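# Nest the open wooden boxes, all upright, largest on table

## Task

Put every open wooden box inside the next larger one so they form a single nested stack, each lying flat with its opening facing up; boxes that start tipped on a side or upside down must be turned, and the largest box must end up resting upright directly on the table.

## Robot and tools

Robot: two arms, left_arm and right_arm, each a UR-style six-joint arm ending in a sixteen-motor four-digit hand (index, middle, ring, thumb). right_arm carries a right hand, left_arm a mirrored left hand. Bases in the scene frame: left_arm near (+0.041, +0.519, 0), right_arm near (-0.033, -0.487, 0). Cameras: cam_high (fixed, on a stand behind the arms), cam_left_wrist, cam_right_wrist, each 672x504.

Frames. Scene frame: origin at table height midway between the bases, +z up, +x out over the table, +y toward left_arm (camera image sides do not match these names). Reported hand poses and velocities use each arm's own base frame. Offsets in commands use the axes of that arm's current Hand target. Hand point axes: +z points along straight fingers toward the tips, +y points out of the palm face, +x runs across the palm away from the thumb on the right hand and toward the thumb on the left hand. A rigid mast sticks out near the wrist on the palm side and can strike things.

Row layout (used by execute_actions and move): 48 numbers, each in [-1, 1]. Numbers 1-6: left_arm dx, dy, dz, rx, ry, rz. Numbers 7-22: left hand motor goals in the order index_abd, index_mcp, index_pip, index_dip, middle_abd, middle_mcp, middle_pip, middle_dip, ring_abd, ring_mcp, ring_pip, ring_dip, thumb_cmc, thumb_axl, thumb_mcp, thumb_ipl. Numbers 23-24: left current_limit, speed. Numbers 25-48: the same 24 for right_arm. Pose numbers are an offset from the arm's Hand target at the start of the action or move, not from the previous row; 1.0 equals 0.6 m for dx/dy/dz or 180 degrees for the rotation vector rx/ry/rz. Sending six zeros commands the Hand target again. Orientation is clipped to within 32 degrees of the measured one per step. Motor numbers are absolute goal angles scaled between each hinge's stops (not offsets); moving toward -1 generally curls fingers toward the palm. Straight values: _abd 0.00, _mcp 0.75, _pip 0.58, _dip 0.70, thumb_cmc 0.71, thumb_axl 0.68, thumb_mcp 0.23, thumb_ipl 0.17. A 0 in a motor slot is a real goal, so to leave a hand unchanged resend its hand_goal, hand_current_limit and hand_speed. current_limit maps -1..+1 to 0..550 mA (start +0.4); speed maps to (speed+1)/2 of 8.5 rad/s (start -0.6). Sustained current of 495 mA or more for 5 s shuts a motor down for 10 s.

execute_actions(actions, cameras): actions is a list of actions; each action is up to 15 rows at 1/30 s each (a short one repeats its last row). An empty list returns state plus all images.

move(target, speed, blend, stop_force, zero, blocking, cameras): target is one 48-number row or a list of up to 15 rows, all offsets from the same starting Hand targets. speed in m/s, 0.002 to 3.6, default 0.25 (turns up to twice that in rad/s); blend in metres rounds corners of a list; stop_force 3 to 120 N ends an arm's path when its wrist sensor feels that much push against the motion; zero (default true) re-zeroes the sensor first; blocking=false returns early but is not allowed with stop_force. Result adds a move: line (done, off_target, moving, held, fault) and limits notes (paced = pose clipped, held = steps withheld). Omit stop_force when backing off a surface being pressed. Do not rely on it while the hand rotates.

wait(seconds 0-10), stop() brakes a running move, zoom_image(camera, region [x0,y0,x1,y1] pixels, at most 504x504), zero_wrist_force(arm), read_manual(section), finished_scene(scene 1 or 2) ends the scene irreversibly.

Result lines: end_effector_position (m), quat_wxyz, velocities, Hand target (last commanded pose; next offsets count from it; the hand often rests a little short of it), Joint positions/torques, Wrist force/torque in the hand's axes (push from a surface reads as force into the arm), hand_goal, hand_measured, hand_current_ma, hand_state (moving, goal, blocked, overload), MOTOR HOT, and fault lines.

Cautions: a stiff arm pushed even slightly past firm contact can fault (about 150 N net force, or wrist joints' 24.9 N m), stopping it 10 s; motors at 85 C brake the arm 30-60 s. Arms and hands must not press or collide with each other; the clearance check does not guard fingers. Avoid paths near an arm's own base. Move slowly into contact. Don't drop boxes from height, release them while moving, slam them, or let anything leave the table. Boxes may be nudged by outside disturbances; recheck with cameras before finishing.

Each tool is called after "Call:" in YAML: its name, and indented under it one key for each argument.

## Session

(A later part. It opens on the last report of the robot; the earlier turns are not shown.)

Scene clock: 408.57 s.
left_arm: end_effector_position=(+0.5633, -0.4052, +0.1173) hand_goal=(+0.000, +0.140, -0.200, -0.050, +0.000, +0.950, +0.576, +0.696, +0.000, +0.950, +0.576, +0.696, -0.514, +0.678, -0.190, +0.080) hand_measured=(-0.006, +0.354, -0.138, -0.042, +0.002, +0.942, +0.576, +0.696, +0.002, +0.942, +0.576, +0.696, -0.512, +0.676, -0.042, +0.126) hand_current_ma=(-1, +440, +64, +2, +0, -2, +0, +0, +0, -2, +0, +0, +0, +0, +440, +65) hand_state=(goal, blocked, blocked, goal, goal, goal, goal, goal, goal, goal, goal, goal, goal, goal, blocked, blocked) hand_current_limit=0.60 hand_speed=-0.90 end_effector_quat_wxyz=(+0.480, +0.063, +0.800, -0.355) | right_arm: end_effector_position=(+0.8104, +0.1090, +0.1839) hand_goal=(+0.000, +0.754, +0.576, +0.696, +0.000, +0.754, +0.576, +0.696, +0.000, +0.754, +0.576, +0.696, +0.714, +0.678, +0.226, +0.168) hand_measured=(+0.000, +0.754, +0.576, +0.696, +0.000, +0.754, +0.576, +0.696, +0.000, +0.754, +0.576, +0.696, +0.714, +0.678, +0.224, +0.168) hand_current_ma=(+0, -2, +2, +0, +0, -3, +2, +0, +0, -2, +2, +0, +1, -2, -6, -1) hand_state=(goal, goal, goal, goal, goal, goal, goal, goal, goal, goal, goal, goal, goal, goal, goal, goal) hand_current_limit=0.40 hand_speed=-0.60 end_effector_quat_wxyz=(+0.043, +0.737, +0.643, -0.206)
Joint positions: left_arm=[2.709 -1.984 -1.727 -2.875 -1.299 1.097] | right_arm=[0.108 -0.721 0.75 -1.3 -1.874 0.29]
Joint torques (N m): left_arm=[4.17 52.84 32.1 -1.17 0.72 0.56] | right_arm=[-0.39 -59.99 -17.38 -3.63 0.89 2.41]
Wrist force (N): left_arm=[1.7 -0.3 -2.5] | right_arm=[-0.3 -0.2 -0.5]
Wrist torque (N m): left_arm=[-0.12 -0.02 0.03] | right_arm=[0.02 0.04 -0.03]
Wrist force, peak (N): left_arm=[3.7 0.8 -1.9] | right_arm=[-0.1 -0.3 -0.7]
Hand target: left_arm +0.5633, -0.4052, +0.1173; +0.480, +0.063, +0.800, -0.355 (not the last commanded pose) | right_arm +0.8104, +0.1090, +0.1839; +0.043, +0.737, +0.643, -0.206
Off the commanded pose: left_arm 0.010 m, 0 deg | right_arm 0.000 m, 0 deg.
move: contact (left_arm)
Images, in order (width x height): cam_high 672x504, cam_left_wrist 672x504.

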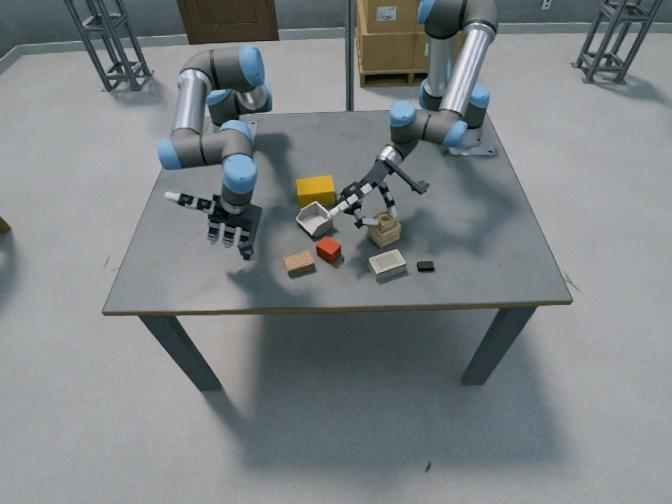

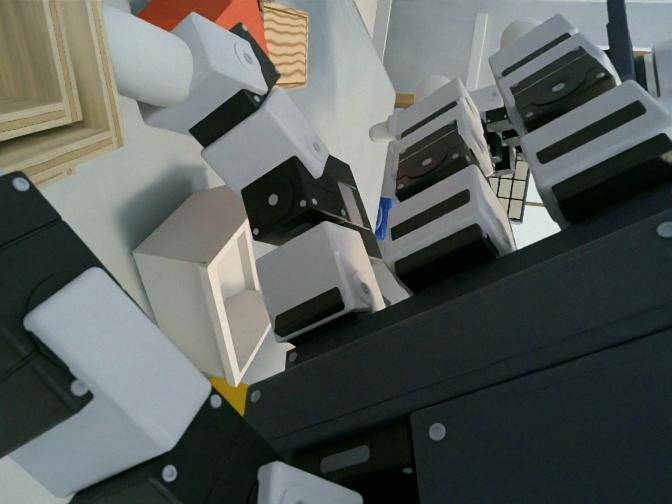

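Call:
move:
  target:
    - [-0.0042,-0.0025,-0.0014,0,0,0,0,0.14,-0.2,-0.05,0,0.95,0.576,0.696,0,0.95,0.576,0.696,-0.514,0.678,-0.19,0.08,0.6,-0.9,0,0,0,0,0,0,0,0.754,0.576,0.696,0,0.754,0.576,0.696,0,0.754,0.576,0.696,0.714,0.678,0.226,0.168,0.4,-0.6]
    - [-0.0032,-0.002,-0.0048,0,0,0,0,0.14,-0.2,-0.05,0,0.95,0.576,0.696,0,0.95,0.576,0.696,-0.514,0.678,-0.19,0.08,0.6,-0.9,0,0,0,0,0,0,0,0.754,0.576,0.696,0,0.754,0.576,0.696,0,0.754,0.576,0.696,0.714,0.678,0.226,0.168,0.4,-0.6]
  speed: 0.03

Call:
move:
  target: [0.0178,0.0109,0.0061,0,0,0,0,0.14,-0.2,-0.05,0,0.95,0.576,0.696,0,0.95,0.576,0.696,-0.514,0.678,-0.19,0.08,0.6,-0.9,0,0,0,0,0,0,0,0.754,0.576,0.696,0,0.754,0.576,0.696,0,0.754,0.576,0.696,0.714,0.678,0.226,0.168,0.4,-0.6]
  speed: 0.01
  stop_force: 3
  cameras: ["cam_left_wrist","cam_high"]

Call:
zoom_image:
  camera: "cam_high"
  region: [364, 205, 404, 250]

Call:
zoom_image:
  camera: "cam_left_wrist"
  region: [0, 0, 200, 200]

Scene clock: 417.10 s.
left_arm: end_effector_position=(+0.5618, -0.4038, +0.1203) hand_goal=(+0.000, +0.140, -0.200, -0.050, +0.000, +0.950, +0.576, +0.696, +0.000, +0.950, +0.576, +0.696, -0.514, +0.678, -0.190, +0.080) hand_measured=(+0.002, +0.354, -0.138, -0.036, +0.002, +0.942, +0.576, +0.696, +0.002, +0.942, +0.576, +0.696, -0.512, +0.676, -0.042, +0.126) hand_current_ma=(+0, +440, +64, +4, +0, -2, +0, +0, +0, -2, +0, +0, +0, +0, +440, +65) hand_state=(goal, blocked, blocked, goal, goal, goal, goal, goal, goal, goal, goal, goal, goal, goal, blocked, blocked) hand_current_limit=0.60 hand_speed=-0.90 end_effector_quat_wxyz=(+0.480, +0.063, +0.800, -0.355) | right_arm: end_effector_position=(+0.8104, +0.1090, +0.1839) hand_goal=(+0.000, +0.754, +0.576, +0.696, +0.000, +0.754, +0.576, +0.696, +0.000, +0.754, +0.576, +0.696, +0.714, +0.678, +0.226, +0.168) hand_measured=(+0.000, +0.754, +0.576, +0.696, +0.000, +0.754, +0.576, +0.696, +0.000, +0.754, +0.576, +0.696, +0.714, +0.678, +0.224, +0.168) hand_current_ma=(+0, -2, +2, +0, +0, -3, +2, +0, +0, -2, +2, +0, +1, -2, -6, -1) hand_state=(goal, goal, goal, goal, goal, goal, goal, goal, goal, goal, goal, goal, goal, goal, goal, goal) hand_current_limit=0.40 hand_speed=-0.60 end_effector_quat_wxyz=(+0.043, +0.737, +0.643, -0.206)
Joint positions: left_arm=[2.711 -1.976 -1.731 -2.88 -1.298 1.097] | right_arm=[0.108 -0.721 0.75 -1.3 -1.874 0.29]
Joint torques (N m): left_arm=[6.34 54.45 7.77 3.67 1.46 1.26] | right_arm=[0.29 -60.06 -17.24 -3.53 1.01 2.46]
Wrist force (N): left_arm=[3.2 0.8 -1.7] | right_arm=[-0.6 0.0 -0.5]
Wrist torque (N m): left_arm=[-0.04 -0.03 0.00] | right_arm=[0.04 0.09 -0.05]
Wrist force, peak (N): left_arm=[3.6 0.7 -1.7] | right_arm=[0.1 -0.2 -0.8]
Hand target: left_arm +0.5617, -0.4038, +0.1203; +0.480, +0.063, +0.800, -0.355 | right_arm +0.8104, +0.1090, +0.1839; +0.043, +0.737, +0.643, -0.206
Off the commanded pose: left_arm 0.000 m, 0 deg | right_arm 0.000 m, 0 deg.
move: done

Scene clock: 419.17 s.
left_arm: end_effector_position=(+0.5616, -0.4038, +0.1073) hand_goal=(+0.000, +0.140, -0.200, -0.050, +0.000, +0.950, +0.576, +0.696, +0.000, +0.950, +0.576, +0.696, -0.514, +0.678, -0.190, +0.080) hand_measured=(+0.002, +0.354, -0.138, -0.036, +0.002, +0.942, +0.576, +0.696, +0.002, +0.942, +0.576, +0.696, -0.512, +0.676, -0.042, +0.126) hand_current_ma=(+0, +440, +64, +4, +0, -2, +0, +0, +0, -2, +0, +0, +0, +0, +440, +65) hand_state=(goal, blocked, blocked, goal, goal, goal, goal, goal, goal, goal, goal, goal, goal, goal, blocked, blocked) hand_current_limit=0.60 hand_speed=-0.90 end_effector_quat_wxyz=(+0.480, +0.063, +0.800, -0.355) | right_arm: end_effector_position=(+0.8104, +0.1090, +0.1839) hand_goal=(+0.000, +0.754, +0.576, +0.696, +0.000, +0.754, +0.576, +0.696, +0.000, +0.754, +0.576, +0.696, +0.714, +0.678, +0.226, +0.168) hand_measured=(+0.000, +0.754, +0.576, +0.696, +0.000, +0.754, +0.576, +0.696, +0.000, +0.754, +0.576, +0.696, +0.714, +0.678, +0.224, +0.168) hand_current_ma=(+0, -2, +2, +0, +0, -3, +2, +0, +0, -2, +2, +0, +1, -2, -6, -1) hand_state=(goal, goal, goal, goal, goal, goal, goal, goal, goal, goal, goal, goal, goal, goal, goal, goal) hand_current_limit=0.40 hand_speed=-0.60 end_effector_quat_wxyz=(+0.043, +0.737, +0.643, -0.206)
Joint positions: left_arm=[2.711 -1.993 -1.745 -2.849 -1.298 1.097] | right_arm=[0.108 -0.721 0.75 -1.3 -1.874 0.29]
Joint torques (N m): left_arm=[-8.08 28.2 6.27 3.79 -1.4 -0.84] | right_arm=[-0.47 -59.81 -17.67 -3.66 1.01 2.36]
Wrist force (N): left_arm=[3.2 0.7 -1.8] | right_arm=[-0.1 -0.1 -0.4]
Wrist torque (N m): left_arm=[-0.06 -0.03 0.00] | right_arm=[0.04 0.03 -0.01]
Wrist force, peak (N): left_arm=[3.8 0.9 -1.5] | right_arm=[-0.3 -0.2 -1.0]
Hand target: left_arm +0.5616, -0.4038, +0.1073; +0.480, +0.063, +0.800, -0.355 | right_arm +0.8104, +0.1090, +0.1839; +0.043, +0.737, +0.643, -0.206
Off the commanded pose: left_arm 0.000 m, 0 deg | right_arm 0.000 m, 0 deg.
move: done
Images, in order (width x height): cam_high 672x504, cam_left_wrist 672x504.

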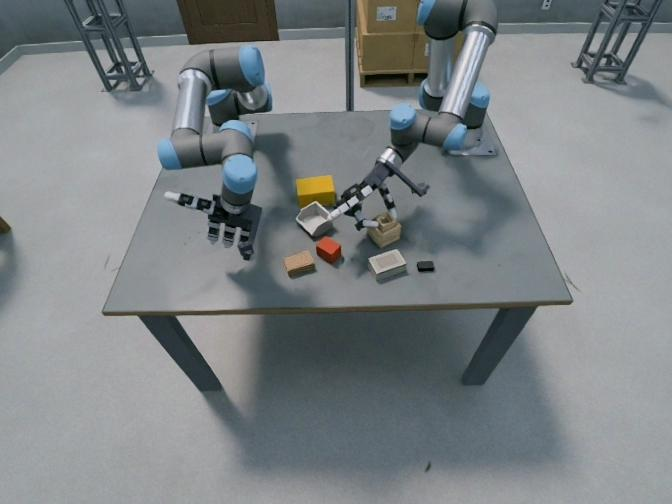

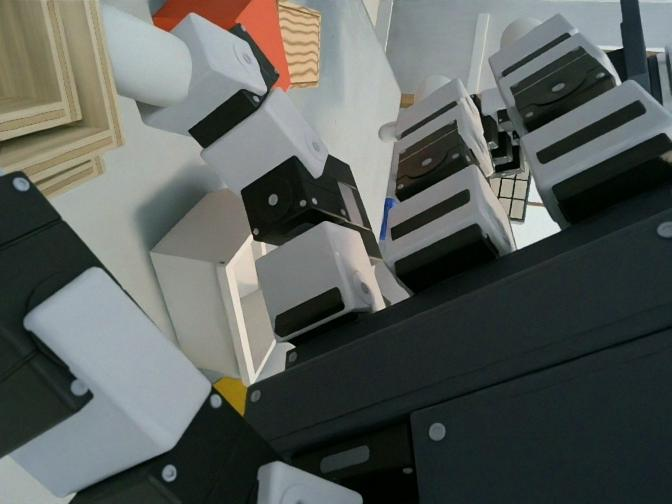

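Scaled by 11.200.

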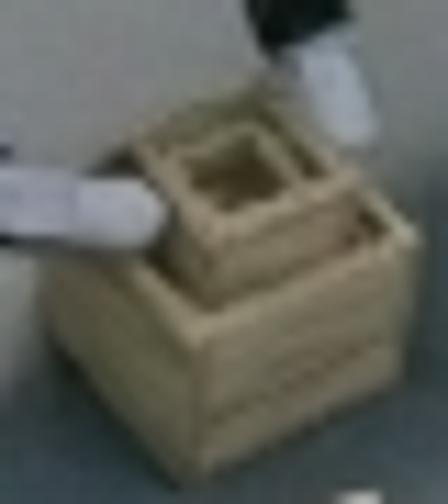

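Scaled by 2.520.

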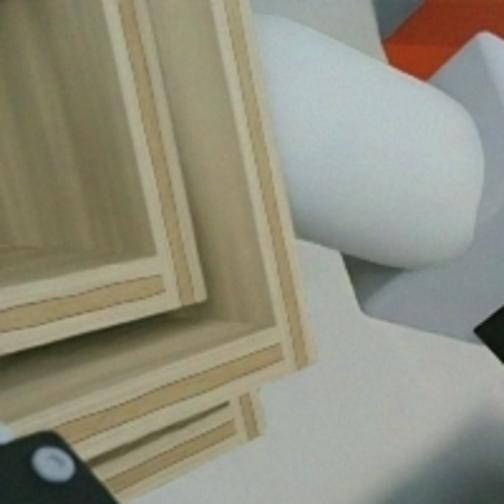

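Call:
move:
  target: [0.0143,0.0088,0.0049,0,0,0,0,0.14,-0.2,-0.05,0,0.95,0.576,0.696,0,0.95,0.576,0.696,-0.514,0.678,-0.19,0.08,0.6,-0.9,0,0,0,0,0,0,0,0.754,0.576,0.696,0,0.754,0.576,0.696,0,0.754,0.576,0.696,0.714,0.678,0.226,0.168,0.4,-0.6]
  speed: 0.01
  stop_force: 3
  cameras: ["cam_left_wrist","cam_high"]

Call:
zoom_image:
  camera: "cam_high"
  region: [364, 205, 404, 250]

Call:
zoom_image:
  camera: "cam_left_wrist"
  region: [0, 0, 200, 200]

Scene clock: 421.63 s.
left_arm: end_effector_position=(+0.5615, -0.4038, +0.1030) hand_goal=(+0.000, +0.140, -0.200, -0.050, +0.000, +0.950, +0.576, +0.696, +0.000, +0.950, +0.576, +0.696, -0.514, +0.678, -0.190, +0.080) hand_measured=(-0.008, +0.354, -0.138, -0.042, +0.002, +0.942, +0.576, +0.696, +0.002, +0.942, +0.576, +0.696, -0.512, +0.676, -0.042, +0.126) hand_current_ma=(-1, +440, +64, +1, +0, -2, +0, +0, +0, -2, +0, +0, +0, +0, +440, +65) hand_state=(goal, blocked, blocked, goal, goal, goal, goal, goal, goal, goal, goal, goal, goal, goal, blocked, blocked) hand_current_limit=0.60 hand_speed=-0.90 end_effector_quat_wxyz=(+0.480, +0.063, +0.800, -0.355) | right_arm: end_effector_position=(+0.8104, +0.1090, +0.1839) hand_goal=(+0.000, +0.754, +0.576, +0.696, +0.000, +0.754, +0.576, +0.696, +0.000, +0.754, +0.576, +0.696, +0.714, +0.678, +0.226, +0.168) hand_measured=(+0.000, +0.754, +0.576, +0.696, +0.000, +0.754, +0.576, +0.696, +0.000, +0.754, +0.576, +0.696, +0.714, +0.678, +0.224, +0.168) hand_current_ma=(+0, -2, +2, +0, +0, -3, +2, +0, +0, -2, +2, +0, +1, -2, -6, -1) hand_state=(goal, goal, goal, goal, goal, goal, goal, goal, goal, goal, goal, goal, goal, goal, goal, goal) hand_current_limit=0.40 hand_speed=-0.60 end_effector_quat_wxyz=(+0.043, +0.737, +0.643, -0.206)
Joint positions: left_arm=[2.71 -1.998 -1.749 -2.839 -1.298 1.097] | right_arm=[0.108 -0.721 0.75 -1.3 -1.874 0.29]
Joint torques (N m): left_arm=[-3.96 53.4 31.05 -0.78 -1.21 -0.75] | right_arm=[-0.39 -60.51 -17.57 -3.58 1.15 2.4]
Wrist force (N): left_arm=[2.2 -0.8 -2.0] | right_arm=[0.0 0.0 -0.3]
Wrist torque (N m): left_arm=[-0.06 -0.07 0.00] | right_arm=[0.03 0.00 0.00]
Wrist force, peak (N): left_arm=[3.7 0.8 -1.9] | right_arm=[-0.3 -0.3 -0.7]
Hand target: left_arm +0.5615, -0.4038, +0.1031; +0.480, +0.063, +0.800, -0.355 (not the last commanded pose) | right_arm +0.8104, +0.1090, +0.1839; +0.043, +0.737, +0.643, -0.206
Off the commanded pose: left_arm 0.006 m, 0 deg | right_arm 0.000 m, 0 deg.
move: contact (left_arm)
Images, in order (width x height): cam_high 672x504, cam_left_wrist 672x504.

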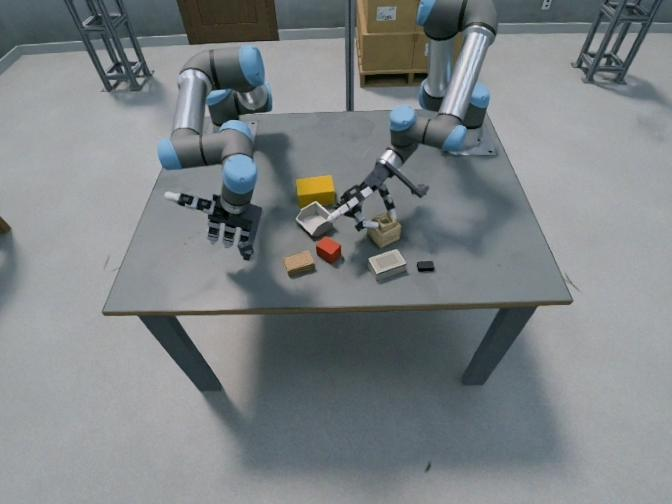

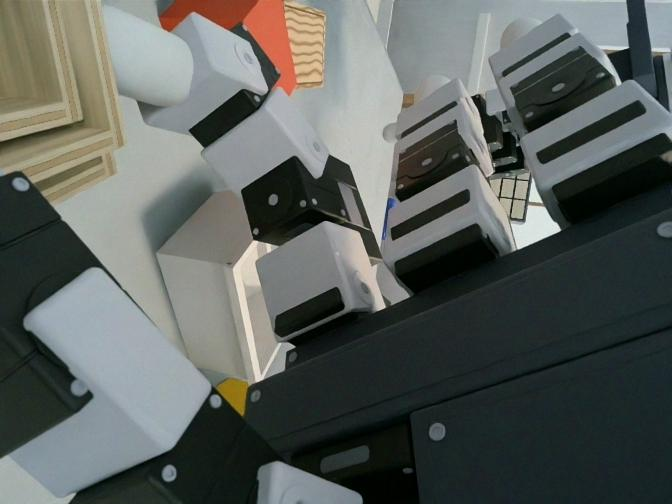

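Scaled by 11.200.

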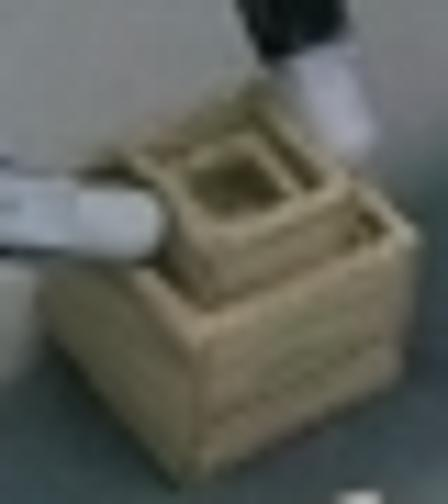

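Scaled by 2.520.

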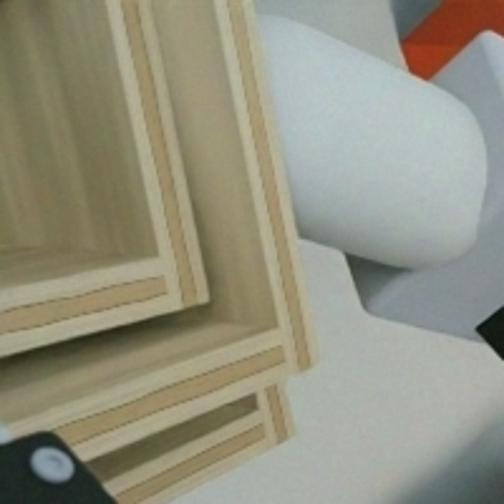

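Call:
move:
  target:
    - [-0.0014,-0.0008,-0.0005,0,0,0,0,0.14,-0.2,-0.05,0,0.95,0.576,0.696,0,0.95,0.576,0.696,-0.514,0.678,-0.19,0.08,0.6,-0.9,0,0,0,0,0,0,0,0.754,0.576,0.696,0,0.754,0.576,0.696,0,0.754,0.576,0.696,0.714,0.678,0.226,0.168,0.4,-0.6]
    - [-0.0013,-0.0001,-0.002,0,0,0,0,0.14,-0.2,-0.05,0,0.95,0.576,0.696,0,0.95,0.576,0.696,-0.514,0.678,-0.19,0.08,0.6,-0.9,0,0,0,0,0,0,0,0.754,0.576,0.696,0,0.754,0.576,0.696,0,0.754,0.576,0.696,0.714,0.678,0.226,0.168,0.4,-0.6]
  speed: 0.02

Call:
move:
  target: [0.0109,0.0067,0.0038,0,0,0,0,0.14,-0.2,-0.05,0,0.95,0.576,0.696,0,0.95,0.576,0.696,-0.514,0.678,-0.19,0.08,0.6,-0.9,0,0,0,0,0,0,0,0.754,0.576,0.696,0,0.754,0.576,0.696,0,0.754,0.576,0.696,0.714,0.678,0.226,0.168,0.4,-0.6]
  speed: 0.01
  stop_force: 3
  cameras: ["cam_left_wrist"]

Call:
zoom_image:
  camera: "cam_left_wrist"
  region: [0, 0, 200, 200]

Scene clock: 425.53 s.
left_arm: end_effector_position=(+0.5611, -0.4029, +0.1041) hand_goal=(+0.000, +0.140, -0.200, -0.050, +0.000, +0.950, +0.576, +0.696, +0.000, +0.950, +0.576, +0.696, -0.514, +0.678, -0.190, +0.080) hand_measured=(+0.000, +0.354, -0.138, -0.036, +0.002, +0.942, +0.576, +0.696, +0.002, +0.942, +0.576, +0.696, -0.512, +0.676, -0.042, +0.126) hand_current_ma=(+0, +440, +64, +4, +0, -2, +0, +0, +0, -2, +0, +0, +0, +0, +440, +65) hand_state=(goal, blocked, blocked, goal, goal, goal, goal, goal, goal, goal, goal, goal, goal, goal, blocked, blocked) hand_current_limit=0.60 hand_speed=-0.90 end_effector_quat_wxyz=(+0.480, +0.063, +0.800, -0.355) | right_arm: end_effector_position=(+0.8104, +0.1090, +0.1839) hand_goal=(+0.000, +0.754, +0.576, +0.696, +0.000, +0.754, +0.576, +0.696, +0.000, +0.754, +0.576, +0.696, +0.714, +0.678, +0.226, +0.168) hand_measured=(+0.000, +0.754, +0.576, +0.696, +0.000, +0.754, +0.576, +0.696, +0.000, +0.754, +0.576, +0.696, +0.714, +0.678, +0.224, +0.168) hand_current_ma=(+0, -2, +2, +0, +0, -3, +2, +0, +0, -2, +2, +0, +1, -2, -6, -1) hand_state=(goal, goal, goal, goal, goal, goal, goal, goal, goal, goal, goal, goal, goal, goal, goal, goal) hand_current_limit=0.40 hand_speed=-0.60 end_effector_quat_wxyz=(+0.043, +0.737, +0.643, -0.206)
Joint positions: left_arm=[2.712 -1.995 -1.751 -2.841 -1.297 1.098] | right_arm=[0.108 -0.721 0.75 -1.3 -1.874 0.29]
Joint torques (N m): left_arm=[7.49 53.86 5.57 3.6 1.42 1.54] | right_arm=[-0.86 -59.75 -17.37 -3.68 0.98 2.35]
Wrist force (N): left_arm=[3.3 0.8 -1.8] | right_arm=[-0.1 0.1 -0.4]
Wrist torque (N m): left_arm=[-0.04 -0.04 0.01] | right_arm=[0.04 0.02 0.00]
Wrist force, peak (N): left_arm=[3.7 0.7 -2.1] | right_arm=[-0.3 -0.2 -0.9]
Hand target: left_arm +0.5611, -0.4029, +0.1041; +0.480, +0.063, +0.800, -0.355 | right_arm +0.8104, +0.1090, +0.1839; +0.043, +0.737, +0.643, -0.206
Off the commanded pose: left_arm 0.000 m, 0 deg | right_arm 0.000 m, 0 deg.
move: done

Scene clock: 426.83 s.
left_arm: end_effector_position=(+0.5611, -0.4029, +0.1031) hand_goal=(+0.000, +0.140, -0.200, -0.050, +0.000, +0.950, +0.576, +0.696, +0.000, +0.950, +0.576, +0.696, -0.514, +0.678, -0.190, +0.080) hand_measured=(-0.006, +0.354, -0.138, -0.040, +0.002, +0.942, +0.576, +0.696, +0.002, +0.942, +0.576, +0.696, -0.512, +0.676, -0.042, +0.126) hand_current_ma=(-1, +440, +64, +2, +0, -2, +0, +0, +0, -2, +0, +0, +0, +0, +440, +65) hand_state=(goal, blocked, blocked, goal, goal, goal, goal, goal, goal, goal, goal, goal, goal, goal, blocked, blocked) hand_current_limit=0.60 hand_speed=-0.90 end_effector_quat_wxyz=(+0.480, +0.063, +0.800, -0.355) | right_arm: end_effector_position=(+0.8104, +0.1090, +0.1839) hand_goal=(+0.000, +0.754, +0.576, +0.696, +0.000, +0.754, +0.576, +0.696, +0.000, +0.754, +0.576, +0.696, +0.714, +0.678, +0.226, +0.168) hand_measured=(+0.000, +0.754, +0.576, +0.696, +0.000, +0.754, +0.576, +0.696, +0.000, +0.754, +0.576, +0.696, +0.714, +0.678, +0.224, +0.168) hand_current_ma=(+0, -2, +2, +0, +0, -3, +2, +0, +0, -2, +2, +0, +1, -2, -6, -1) hand_state=(goal, goal, goal, goal, goal, goal, goal, goal, goal, goal, goal, goal, goal, goal, goal, goal) hand_current_limit=0.40 hand_speed=-0.60 end_effector_quat_wxyz=(+0.043, +0.737, +0.643, -0.206)
Joint positions: left_arm=[2.712 -1.996 -1.752 -2.838 -1.297 1.098] | right_arm=[0.108 -0.721 0.75 -1.3 -1.874 0.29]
Joint torques (N m): left_arm=[6.77 54.17 31.34 -0.83 0.25 1.06] | right_arm=[0.37 -60.31 -17.96 -3.63 0.92 2.34]
Wrist force (N): left_arm=[2.3 -0.8 -2.1] | right_arm=[-0.2 -0.2 -0.6]
Wrist torque (N m): left_arm=[-0.08 -0.05 0.00] | right_arm=[0.03 0.03 -0.03]
Wrist force, peak (N): left_arm=[3.6 0.7 -2.0] | right_arm=[-0.1 -0.2 -0.7]
Hand target: left_arm +0.5611, -0.4029, +0.1031; +0.480, +0.063, +0.800, -0.355 (not the last commanded pose) | right_arm +0.8104, +0.1090, +0.1839; +0.043, +0.737, +0.643, -0.206
Off the commanded pose: left_arm 0.007 m, 0 deg | right_arm 0.000 m, 0 deg.
move: contact (left_arm)
Images, in order (width x height): cam_left_wrist 672x504.

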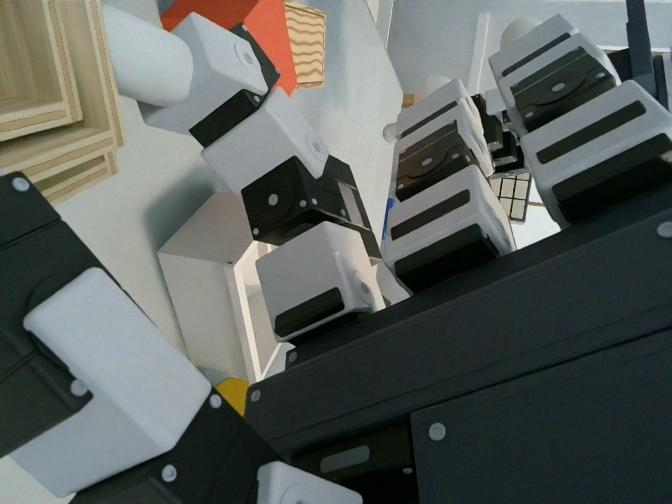

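Scaled by 2.520.

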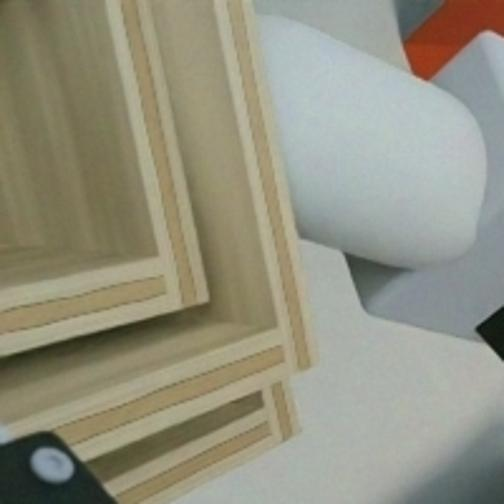

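Call:
move:
  target: [0,0,0,0,0,0,0,0.3,-0.155,-0.03,0,0.95,0.576,0.696,0,0.95,0.576,0.696,-0.514,0.678,-0.085,0.11,0.4,-0.92,0,0,0,0,0,0,0,0.754,0.576,0.696,0,0.754,0.576,0.696,0,0.754,0.576,0.696,0.714,0.678,0.226,0.168,0.4,-0.6]
  speed: 0.05

Call:
move:
  target: [0,0,0,0,0,0,0,0.4,-0.13,0.0,0,0.95,0.576,0.696,0,0.95,0.576,0.696,-0.514,0.678,-0.01,0.14,0.4,-0.985,0,0,0,0,0,0,0,0.754,0.576,0.696,0,0.754,0.576,0.696,0,0.754,0.576,0.696,0.714,0.678,0.226,0.168,0.4,-0.6]
  speed: 0.05
  cameras: ["cam_left_wrist","cam_high"]

Call:
wait:
  seconds: 1.5
  cameras: ["cam_left_wrist","cam_high"]

Call:
zoom_image:
  camera: "cam_high"
  region: [364, 205, 404, 250]

Call:
zoom_image:
  camera: "cam_left_wrist"
  region: [0, 0, 200, 200]

Scene clock: 429.30 s.
left_arm: end_effector_position=(+0.5611, -0.4029, +0.1031) hand_goal=(+0.000, +0.300, -0.154, -0.030, +0.000, +0.950, +0.576, +0.696, +0.000, +0.950, +0.576, +0.696, -0.514, +0.678, -0.084, +0.110) hand_measured=(-0.006, +0.354, -0.136, -0.030, +0.002, +0.942, +0.576, +0.696, +0.002, +0.942, +0.576, +0.696, -0.510, +0.678, -0.040, +0.136) hand_current_ma=(-1, +57, +6, +0, +0, -2, +0, +0, +0, -2, +0, +0, +0, +0, +54, +23) hand_state=(goal, blocked, goal, goal, goal, goal, goal, goal, goal, goal, goal, goal, goal, goal, blocked, blocked) hand_current_limit=0.40 hand_speed=-0.92 end_effector_quat_wxyz=(+0.480, +0.063, +0.800, -0.355) | right_arm: end_effector_position=(+0.8104, +0.1090, +0.1839) hand_goal=(+0.000, +0.754, +0.576, +0.696, +0.000, +0.754, +0.576, +0.696, +0.000, +0.754, +0.576, +0.696, +0.714, +0.678, +0.226, +0.168) hand_measured=(+0.000, +0.754, +0.576, +0.696, +0.000, +0.754, +0.576, +0.696, +0.000, +0.754, +0.576, +0.696, +0.714, +0.678, +0.224, +0.168) hand_current_ma=(+0, -2, +2, +0, +0, -3, +2, +0, +0, -2, +2, +0, +1, -2, -6, -1) hand_state=(goal, goal, goal, goal, goal, goal, goal, goal, goal, goal, goal, goal, goal, goal, goal, goal) hand_current_limit=0.40 hand_speed=-0.60 end_effector_quat_wxyz=(+0.043, +0.737, +0.643, -0.206)
Joint positions: left_arm=[2.712 -1.996 -1.752 -2.838 -1.297 1.098] | right_arm=[0.108 -0.721 0.75 -1.3 -1.874 0.29]
Joint torques (N m): left_arm=[6.76 51.06 29.09 1.68 -1.58 0.86] | right_arm=[0.03 -59.95 -17.89 -3.66 0.99 2.28]
Wrist force (N): left_arm=[1.5 -1.4 -2.8] | right_arm=[-0.3 -0.3 -0.7]
Wrist torque (N m): left_arm=[-0.04 -0.09 0.02] | right_arm=[0.02 0.05 -0.03]
Wrist force, peak (N): left_arm=[1.5 -1.6 -3.2] | right_arm=[-0.3 -0.1 -0.8]
Hand target: left_arm +0.5611, -0.4029, +0.1031; +0.480, +0.063, +0.800, -0.355 | right_arm +0.8104, +0.1090, +0.1839; +0.043, +0.737, +0.643, -0.206
Off the commanded pose: left_arm 0.000 m, 0 deg | right_arm 0.000 m, 0 deg.
move: done

Scene clock: 429.80 s.
left_arm: end_effector_position=(+0.5611, -0.4029, +0.1031) hand_goal=(+0.000, +0.400, -0.130, +0.000, +0.000, +0.950, +0.576, +0.696, +0.000, +0.950, +0.576, +0.696, -0.514, +0.678, -0.010, +0.140) hand_measured=(-0.006, +0.354, -0.132, -0.028, +0.002, +0.942, +0.576, +0.696, +0.002, +0.942, +0.576, +0.696, -0.508, +0.678, -0.040, +0.142) hand_current_ma=(-1, +18, +0, -11, +0, -2, +0, +0, +0, -2, +0, +0, +1, +0, +16, +5) hand_state=(goal, moving, goal, moving, goal, goal, goal, goal, goal, goal, goal, goal, goal, goal, moving, moving) hand_current_limit=0.40 hand_speed=-0.98 end_effector_quat_wxyz=(+0.480, +0.063, +0.800, -0.355) | right_arm: end_effector_position=(+0.8104, +0.1090, +0.1839) hand_goal=(+0.000, +0.754, +0.576, +0.696, +0.000, +0.754, +0.576, +0.696, +0.000, +0.754, +0.576, +0.696, +0.714, +0.678, +0.226, +0.168) hand_measured=(+0.000, +0.754, +0.576, +0.696, +0.000, +0.754, +0.576, +0.696, +0.000, +0.754, +0.576, +0.696, +0.714, +0.678, +0.224, +0.168) hand_current_ma=(+0, -2, +2, +0, +0, -3, +2, +0, +0, -2, +2, +0, +1, -2, -6, -1) hand_state=(goal, goal, goal, goal, goal, goal, goal, goal, goal, goal, goal, goal, goal, goal, goal, goal) hand_current_limit=0.40 hand_speed=-0.60 end_effector_quat_wxyz=(+0.043, +0.737, +0.643, -0.206)
Joint positions: left_arm=[2.712 -1.996 -1.752 -2.838 -1.297 1.098] | right_arm=[0.108 -0.721 0.75 -1.3 -1.874 0.29]
Joint torques (N m): left_arm=[6.74 48.51 27.96 2.29 -1.53 0.73] | right_arm=[-0.22 -60 -17.37 -3.67 0.99 2.34]
Wrist force (N): left_arm=[1.3 -2.9 -3.1] | right_arm=[0.0 0.1 -0.6]
Wrist torque (N m): left_arm=[-0.04 -0.08 -0.02] | right_arm=[0.06 0.01 0.00]
Wrist force, peak (N): left_arm=[1.3 -2.9 -3.1] | right_arm=[-0.1 0.2 -0.8]
Hand target: left_arm +0.5611, -0.4029, +0.1031; +0.480, +0.063, +0.800, -0.355 | right_arm +0.8104, +0.1090, +0.1839; +0.043, +0.737, +0.643, -0.206
Off the commanded pose: left_arm 0.000 m, 0 deg | right_arm 0.000 m, 0 deg.
move: done
Images, in order (width x height): cam_high 672x504, cam_left_wrist 672x504.

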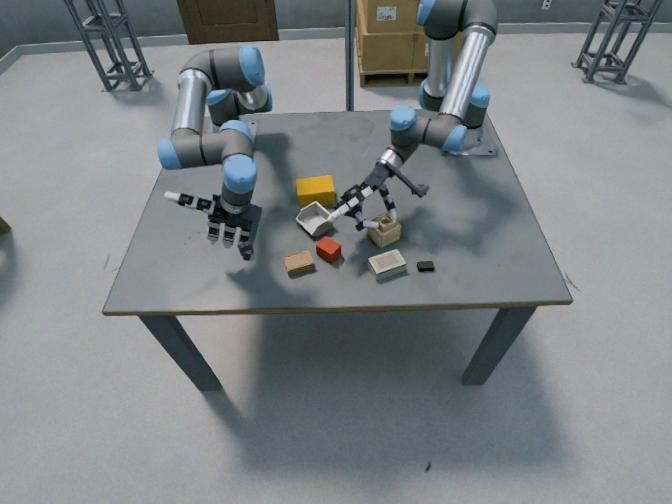

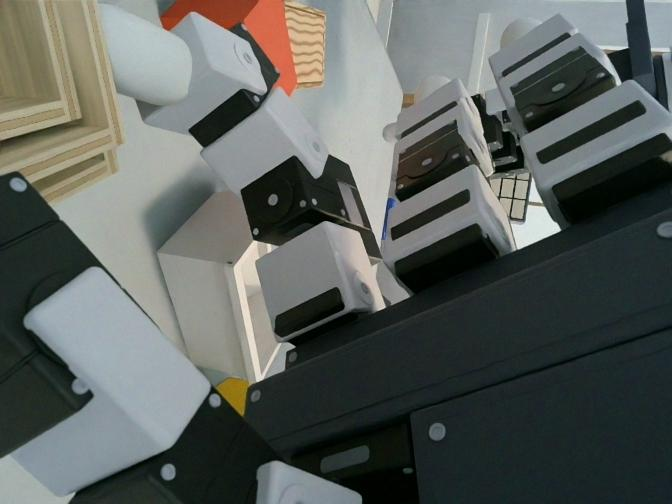

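Scene clock: 431.30 s.
left_arm: end_effector_position=(+0.5611, -0.4029, +0.1031) hand_goal=(+0.000, +0.400, -0.130, +0.000, +0.000, +0.950, +0.576, +0.696, +0.000, +0.950, +0.576, +0.696, -0.514, +0.678, -0.010, +0.140) hand_measured=(-0.008, +0.362, -0.142, -0.020, +0.002, +0.942, +0.576, +0.696, +0.002, +0.942, +0.576, +0.696, -0.508, +0.678, -0.012, +0.142) hand_current_ma=(-1, -29, -3, -8, +0, -2, +0, +0, +0, -2, +0, +0, +1, +0, +0, +0) hand_state=(goal, blocked, goal, goal, goal, goal, goal, goal, goal, goal, goal, goal, goal, goal, goal, goal) hand_current_limit=0.40 hand_speed=-0.98 end_effector_quat_wxyz=(+0.480, +0.063, +0.800, -0.355) | right_arm: end_effector_position=(+0.8104, +0.1090, +0.1839) hand_goal=(+0.000, +0.754, +0.576, +0.696, +0.000, +0.754, +0.576, +0.696, +0.000, +0.754, +0.576, +0.696, +0.714, +0.678, +0.226, +0.168) hand_measured=(+0.000, +0.754, +0.576, +0.696, +0.000, +0.754, +0.576, +0.696, +0.000, +0.754, +0.576, +0.696, +0.714, +0.678, +0.224, +0.168) hand_current_ma=(+0, -2, +2, +0, +0, -3, +2, +0, +0, -2, +2, +0, +1, -2, -6, -1) hand_state=(goal, goal, goal, goal, goal, goal, goal, goal, goal, goal, goal, goal, goal, goal, goal, goal) hand_current_limit=0.40 hand_speed=-0.60 end_effector_quat_wxyz=(+0.043, +0.737, +0.643, -0.206)
Joint positions: left_arm=[2.712 -1.996 -1.752 -2.838 -1.297 1.098] | right_arm=[0.108 -0.721 0.75 -1.3 -1.874 0.29]
Joint torques (N m): left_arm=[7.12 43.12 22.38 2.82 -1.08 0.59] | right_arm=[-0.98 -60.07 -17.35 -3.71 1.08 2.4]
Wrist force (N): left_arm=[1.0 -0.2 -3.0] | right_arm=[0.0 -0.2 -0.3]
Wrist torque (N m): left_arm=[-0.07 -0.01 0.01] | right_arm=[0.00 0.01 -0.01]
Wrist force, peak (N): left_arm=[1.8 -2.5 -3.1] | right_arm=[-0.3 0.0 -0.8]
Hand target: left_arm +0.5611, -0.4029, +0.1031; +0.480, +0.063, +0.800, -0.355 | right_arm +0.8104, +0.1090, +0.1839; +0.043, +0.737, +0.643, -0.206
Off the commanded pose: left_arm 0.000 m, 0 deg | right_arm 0.000 m, 0 deg.
wait: 1.50 s; at rest by 0.17 s
Images, in order (width x height): cam_high 672x504, cam_left_wrist 672x504.

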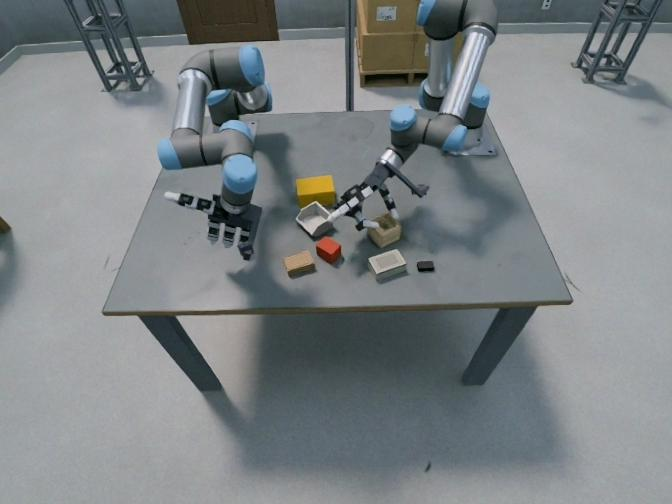

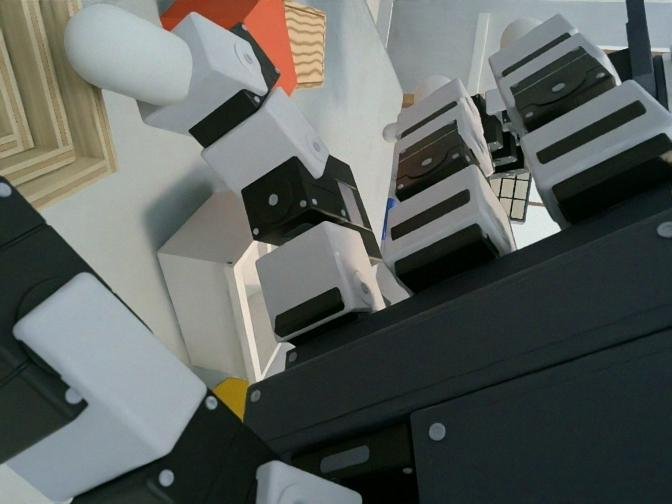

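Scaled by 11.200.

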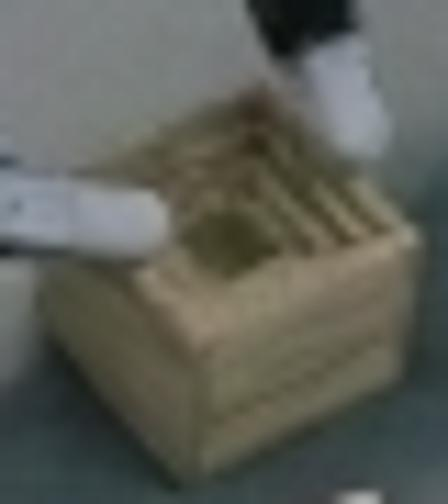

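Scaled by 2.520.

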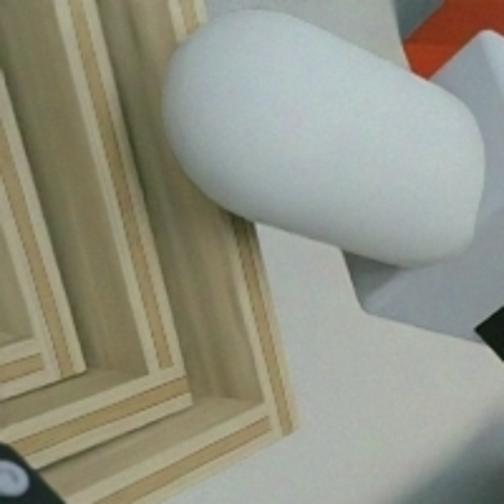

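Call:
move:
  target: [-0.0137,-0.0084,-0.0047,0,0,0,0,0.37,-0.14,-0.02,0,0.95,0.576,0.696,0,0.95,0.576,0.696,-0.514,0.678,0.0,0.14,0.4,-0.95,0,0,0,0,0,0,0,0.754,0.576,0.696,0,0.754,0.576,0.696,0,0.754,0.576,0.696,0.714,0.678,0.226,0.168,0.4,-0.6]
  speed: 0.03
  cameras: ["cam_left_wrist","cam_high"]

Call:
zoom_image:
  camera: "cam_high"
  region: [364, 205, 404, 250]

Call:
zoom_image:
  camera: "cam_left_wrist"
  region: [0, 0, 200, 200]

Scene clock: 434.97 s.
left_arm: end_effector_position=(+0.5612, -0.4029, +0.1131) hand_goal=(+0.000, +0.370, -0.140, -0.020, +0.000, +0.950, +0.576, +0.696, +0.000, +0.950, +0.576, +0.696, -0.514, +0.678, +0.000, +0.140) hand_measured=(+0.000, +0.364, -0.142, -0.020, +0.002, +0.942, +0.576, +0.696, +0.002, +0.942, +0.576, +0.696, -0.508, +0.678, -0.002, +0.142) hand_current_ma=(+0, -1, +0, +0, +0, -2, +0, +0, +0, -2, +0, +0, +1, +0, +0, +0) hand_state=(goal, goal, goal, goal, goal, goal, goal, goal, goal, goal, goal, goal, goal, goal, goal, goal) hand_current_limit=0.40 hand_speed=-0.95 end_effector_quat_wxyz=(+0.480, +0.063, +0.800, -0.355) | right_arm: end_effector_position=(+0.8104, +0.1090, +0.1839) hand_goal=(+0.000, +0.754, +0.576, +0.696, +0.000, +0.754, +0.576, +0.696, +0.000, +0.754, +0.576, +0.696, +0.714, +0.678, +0.226, +0.168) hand_measured=(+0.000, +0.754, +0.576, +0.696, +0.000, +0.754, +0.576, +0.696, +0.000, +0.754, +0.576, +0.696, +0.714, +0.678, +0.224, +0.168) hand_current_ma=(+0, -2, +2, +0, +0, -3, +2, +0, +0, -2, +2, +0, +1, -2, -6, -1) hand_state=(goal, goal, goal, goal, goal, goal, goal, goal, goal, goal, goal, goal, goal, goal, goal, goal) hand_current_limit=0.40 hand_speed=-0.60 end_effector_quat_wxyz=(+0.043, +0.737, +0.643, -0.206)
Joint positions: left_arm=[2.712 -1.983 -1.742 -2.862 -1.297 1.098] | right_arm=[0.108 -0.721 0.75 -1.3 -1.874 0.29]
Joint torques (N m): left_arm=[6.23 54.13 31.44 -1.31 1.36 1.2] | right_arm=[-0.16 -59.95 -16.55 -3.68 0.96 2.37]
Wrist force (N): left_arm=[3.0 0.6 -2.0] | right_arm=[0.1 -0.4 -0.1]
Wrist torque (N m): left_arm=[-0.03 -0.04 0.02] | right_arm=[-0.04 -0.02 0.00]
Wrist force, peak (N): left_arm=[3.3 0.8 -1.9] | right_arm=[0.3 -0.4 -0.6]
Hand target: left_arm +0.5612, -0.4029, +0.1131; +0.480, +0.063, +0.800, -0.355 | right_arm +0.8104, +0.1090, +0.1839; +0.043, +0.737, +0.643, -0.206
Off the commanded pose: left_arm 0.000 m, 0 deg | right_arm 0.000 m, 0 deg.
move: done
Images, in order (width x height): cam_high 672x504, cam_left_wrist 672x504.

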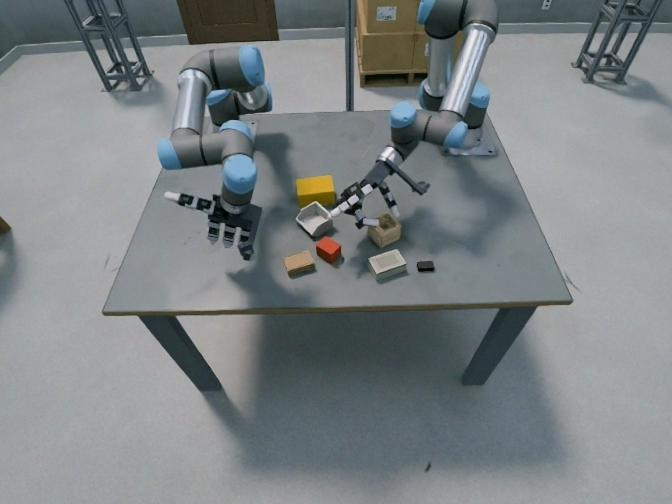

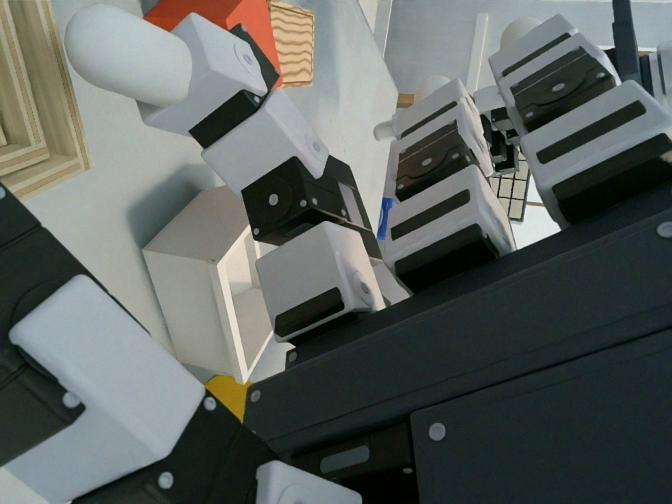

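Scaled by 11.200.

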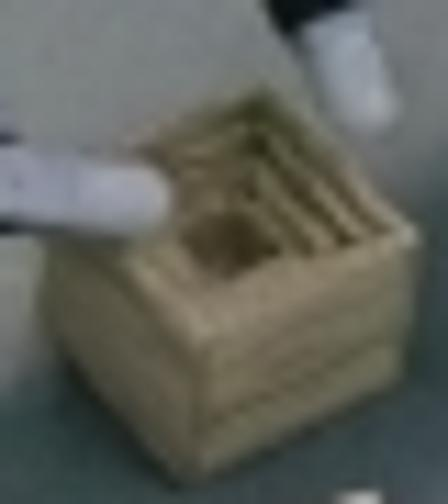

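Scaled by 2.520.

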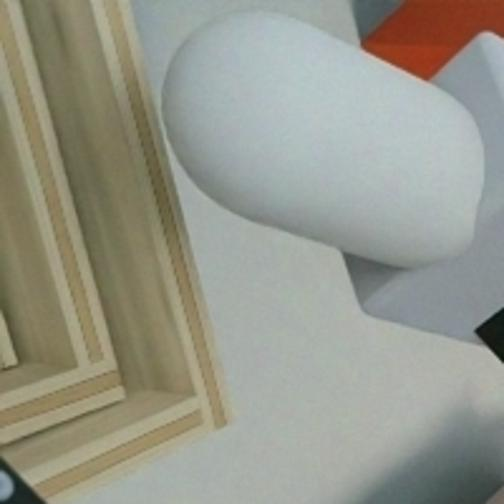

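Call:
move:
  target: [-0.2048,-0.1254,-0.0705,0,0,0,0,0.45,-0.115,0.0,0,0.95,0.576,0.696,0,0.95,0.576,0.696,-0.514,0.678,0.05,0.15,0.4,-0.85,0,0,0,0,0,0,0,0.754,0.576,0.696,0,0.754,0.576,0.696,0,0.754,0.576,0.696,0.714,0.678,0.226,0.168,0.4,-0.6]
  speed: 0.15
  cameras: ["cam_left_wrist","cam_high"]

Call:
zoom_image:
  camera: "cam_high"
  region: [360, 200, 410, 250]

Call:
zoom_image:
  camera: "cam_left_wrist"
  region: [0, 0, 250, 300]

Scene clock: 437.30 s.
left_arm: end_effector_position=(+0.5626, -0.4026, +0.2632) hand_goal=(+0.000, +0.450, -0.114, +0.000, +0.000, +0.950, +0.576, +0.696, +0.000, +0.950, +0.576, +0.696, -0.514, +0.678, +0.050, +0.150) hand_measured=(+0.000, +0.442, -0.116, -0.002, +0.002, +0.942, +0.576, +0.696, +0.002, +0.942, +0.576, +0.696, -0.508, +0.678, +0.048, +0.148) hand_current_ma=(+0, -2, +0, +0, +0, -2, +0, +0, +0, -2, +0, +0, +1, +0, +0, +0) hand_state=(goal, goal, goal, goal, goal, goal, goal, goal, goal, goal, goal, goal, goal, goal, goal, goal) hand_current_limit=0.40 hand_speed=-0.85 end_effector_quat_wxyz=(+0.480, +0.063, +0.800, -0.355) | right_arm: end_effector_position=(+0.8104, +0.1090, +0.1839) hand_goal=(+0.000, +0.754, +0.576, +0.696, +0.000, +0.754, +0.576, +0.696, +0.000, +0.754, +0.576, +0.696, +0.714, +0.678, +0.226, +0.168) hand_measured=(+0.000, +0.754, +0.576, +0.696, +0.000, +0.754, +0.576, +0.696, +0.000, +0.754, +0.576, +0.696, +0.714, +0.678, +0.224, +0.168) hand_current_ma=(+0, -2, +2, +0, +0, -3, +2, +0, +0, -2, +2, +0, +1, -2, -6, -1) hand_state=(goal, goal, goal, goal, goal, goal, goal, goal, goal, goal, goal, goal, goal, goal, goal, goal) hand_current_limit=0.40 hand_speed=-0.60 end_effector_quat_wxyz=(+0.043, +0.737, +0.643, -0.206)
Joint positions: left_arm=[2.714 -1.847 -1.514 -3.226 -1.295 1.098] | right_arm=[0.108 -0.721 0.75 -1.3 -1.874 0.29]
Joint torques (N m): left_arm=[6.15 51.12 33.27 -1.64 0.85 1.35] | right_arm=[-0.16 -59.31 -17.37 -3.58 1.03 2.28]
Wrist force (N): left_arm=[3.1 0.2 -1.8] | right_arm=[-0.2 -0.2 -0.5]
Wrist torque (N m): left_arm=[-0.07 -0.05 0.04] | right_arm=[0.02 0.03 -0.02]
Wrist force, peak (N): left_arm=[4.4 1.3 -1.5] | right_arm=[-0.3 -0.1 -0.8]
Hand target: left_arm +0.5627, -0.4026, +0.2633; +0.480, +0.063, +0.800, -0.355 | right_arm +0.8104, +0.1090, +0.1839; +0.043, +0.737, +0.643, -0.206
Off the commanded pose: left_arm 0.000 m, 0 deg | right_arm 0.000 m, 0 deg.
move: done
Images, in order (width x height): cam_high 672x504, cam_left_wrist 672x504.

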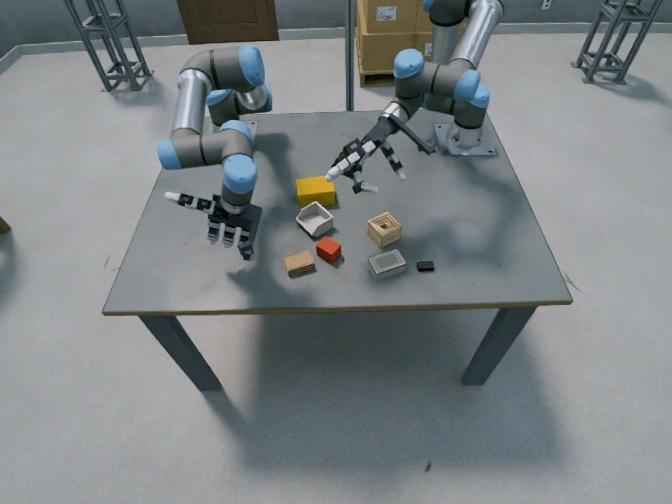

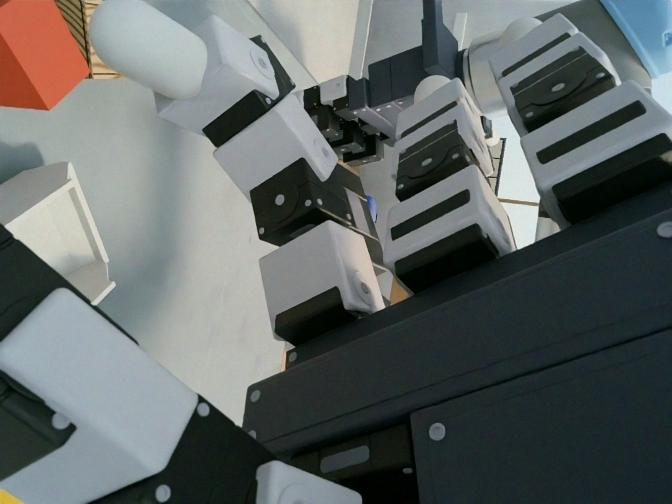

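Scaled by 10.080.

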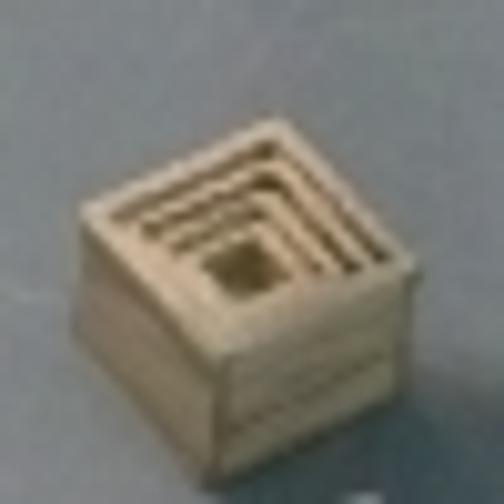

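Scaled by 1.680.

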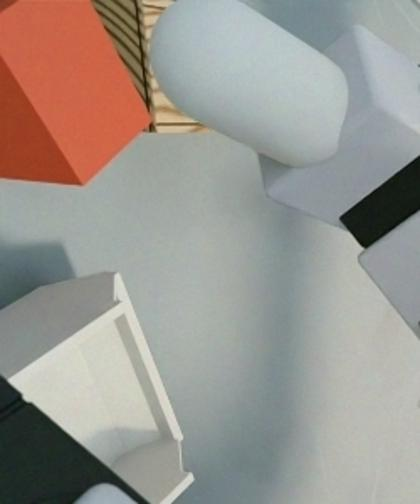

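Call:
finished_scene:
  scene: 2

The scene is finished: the task was done.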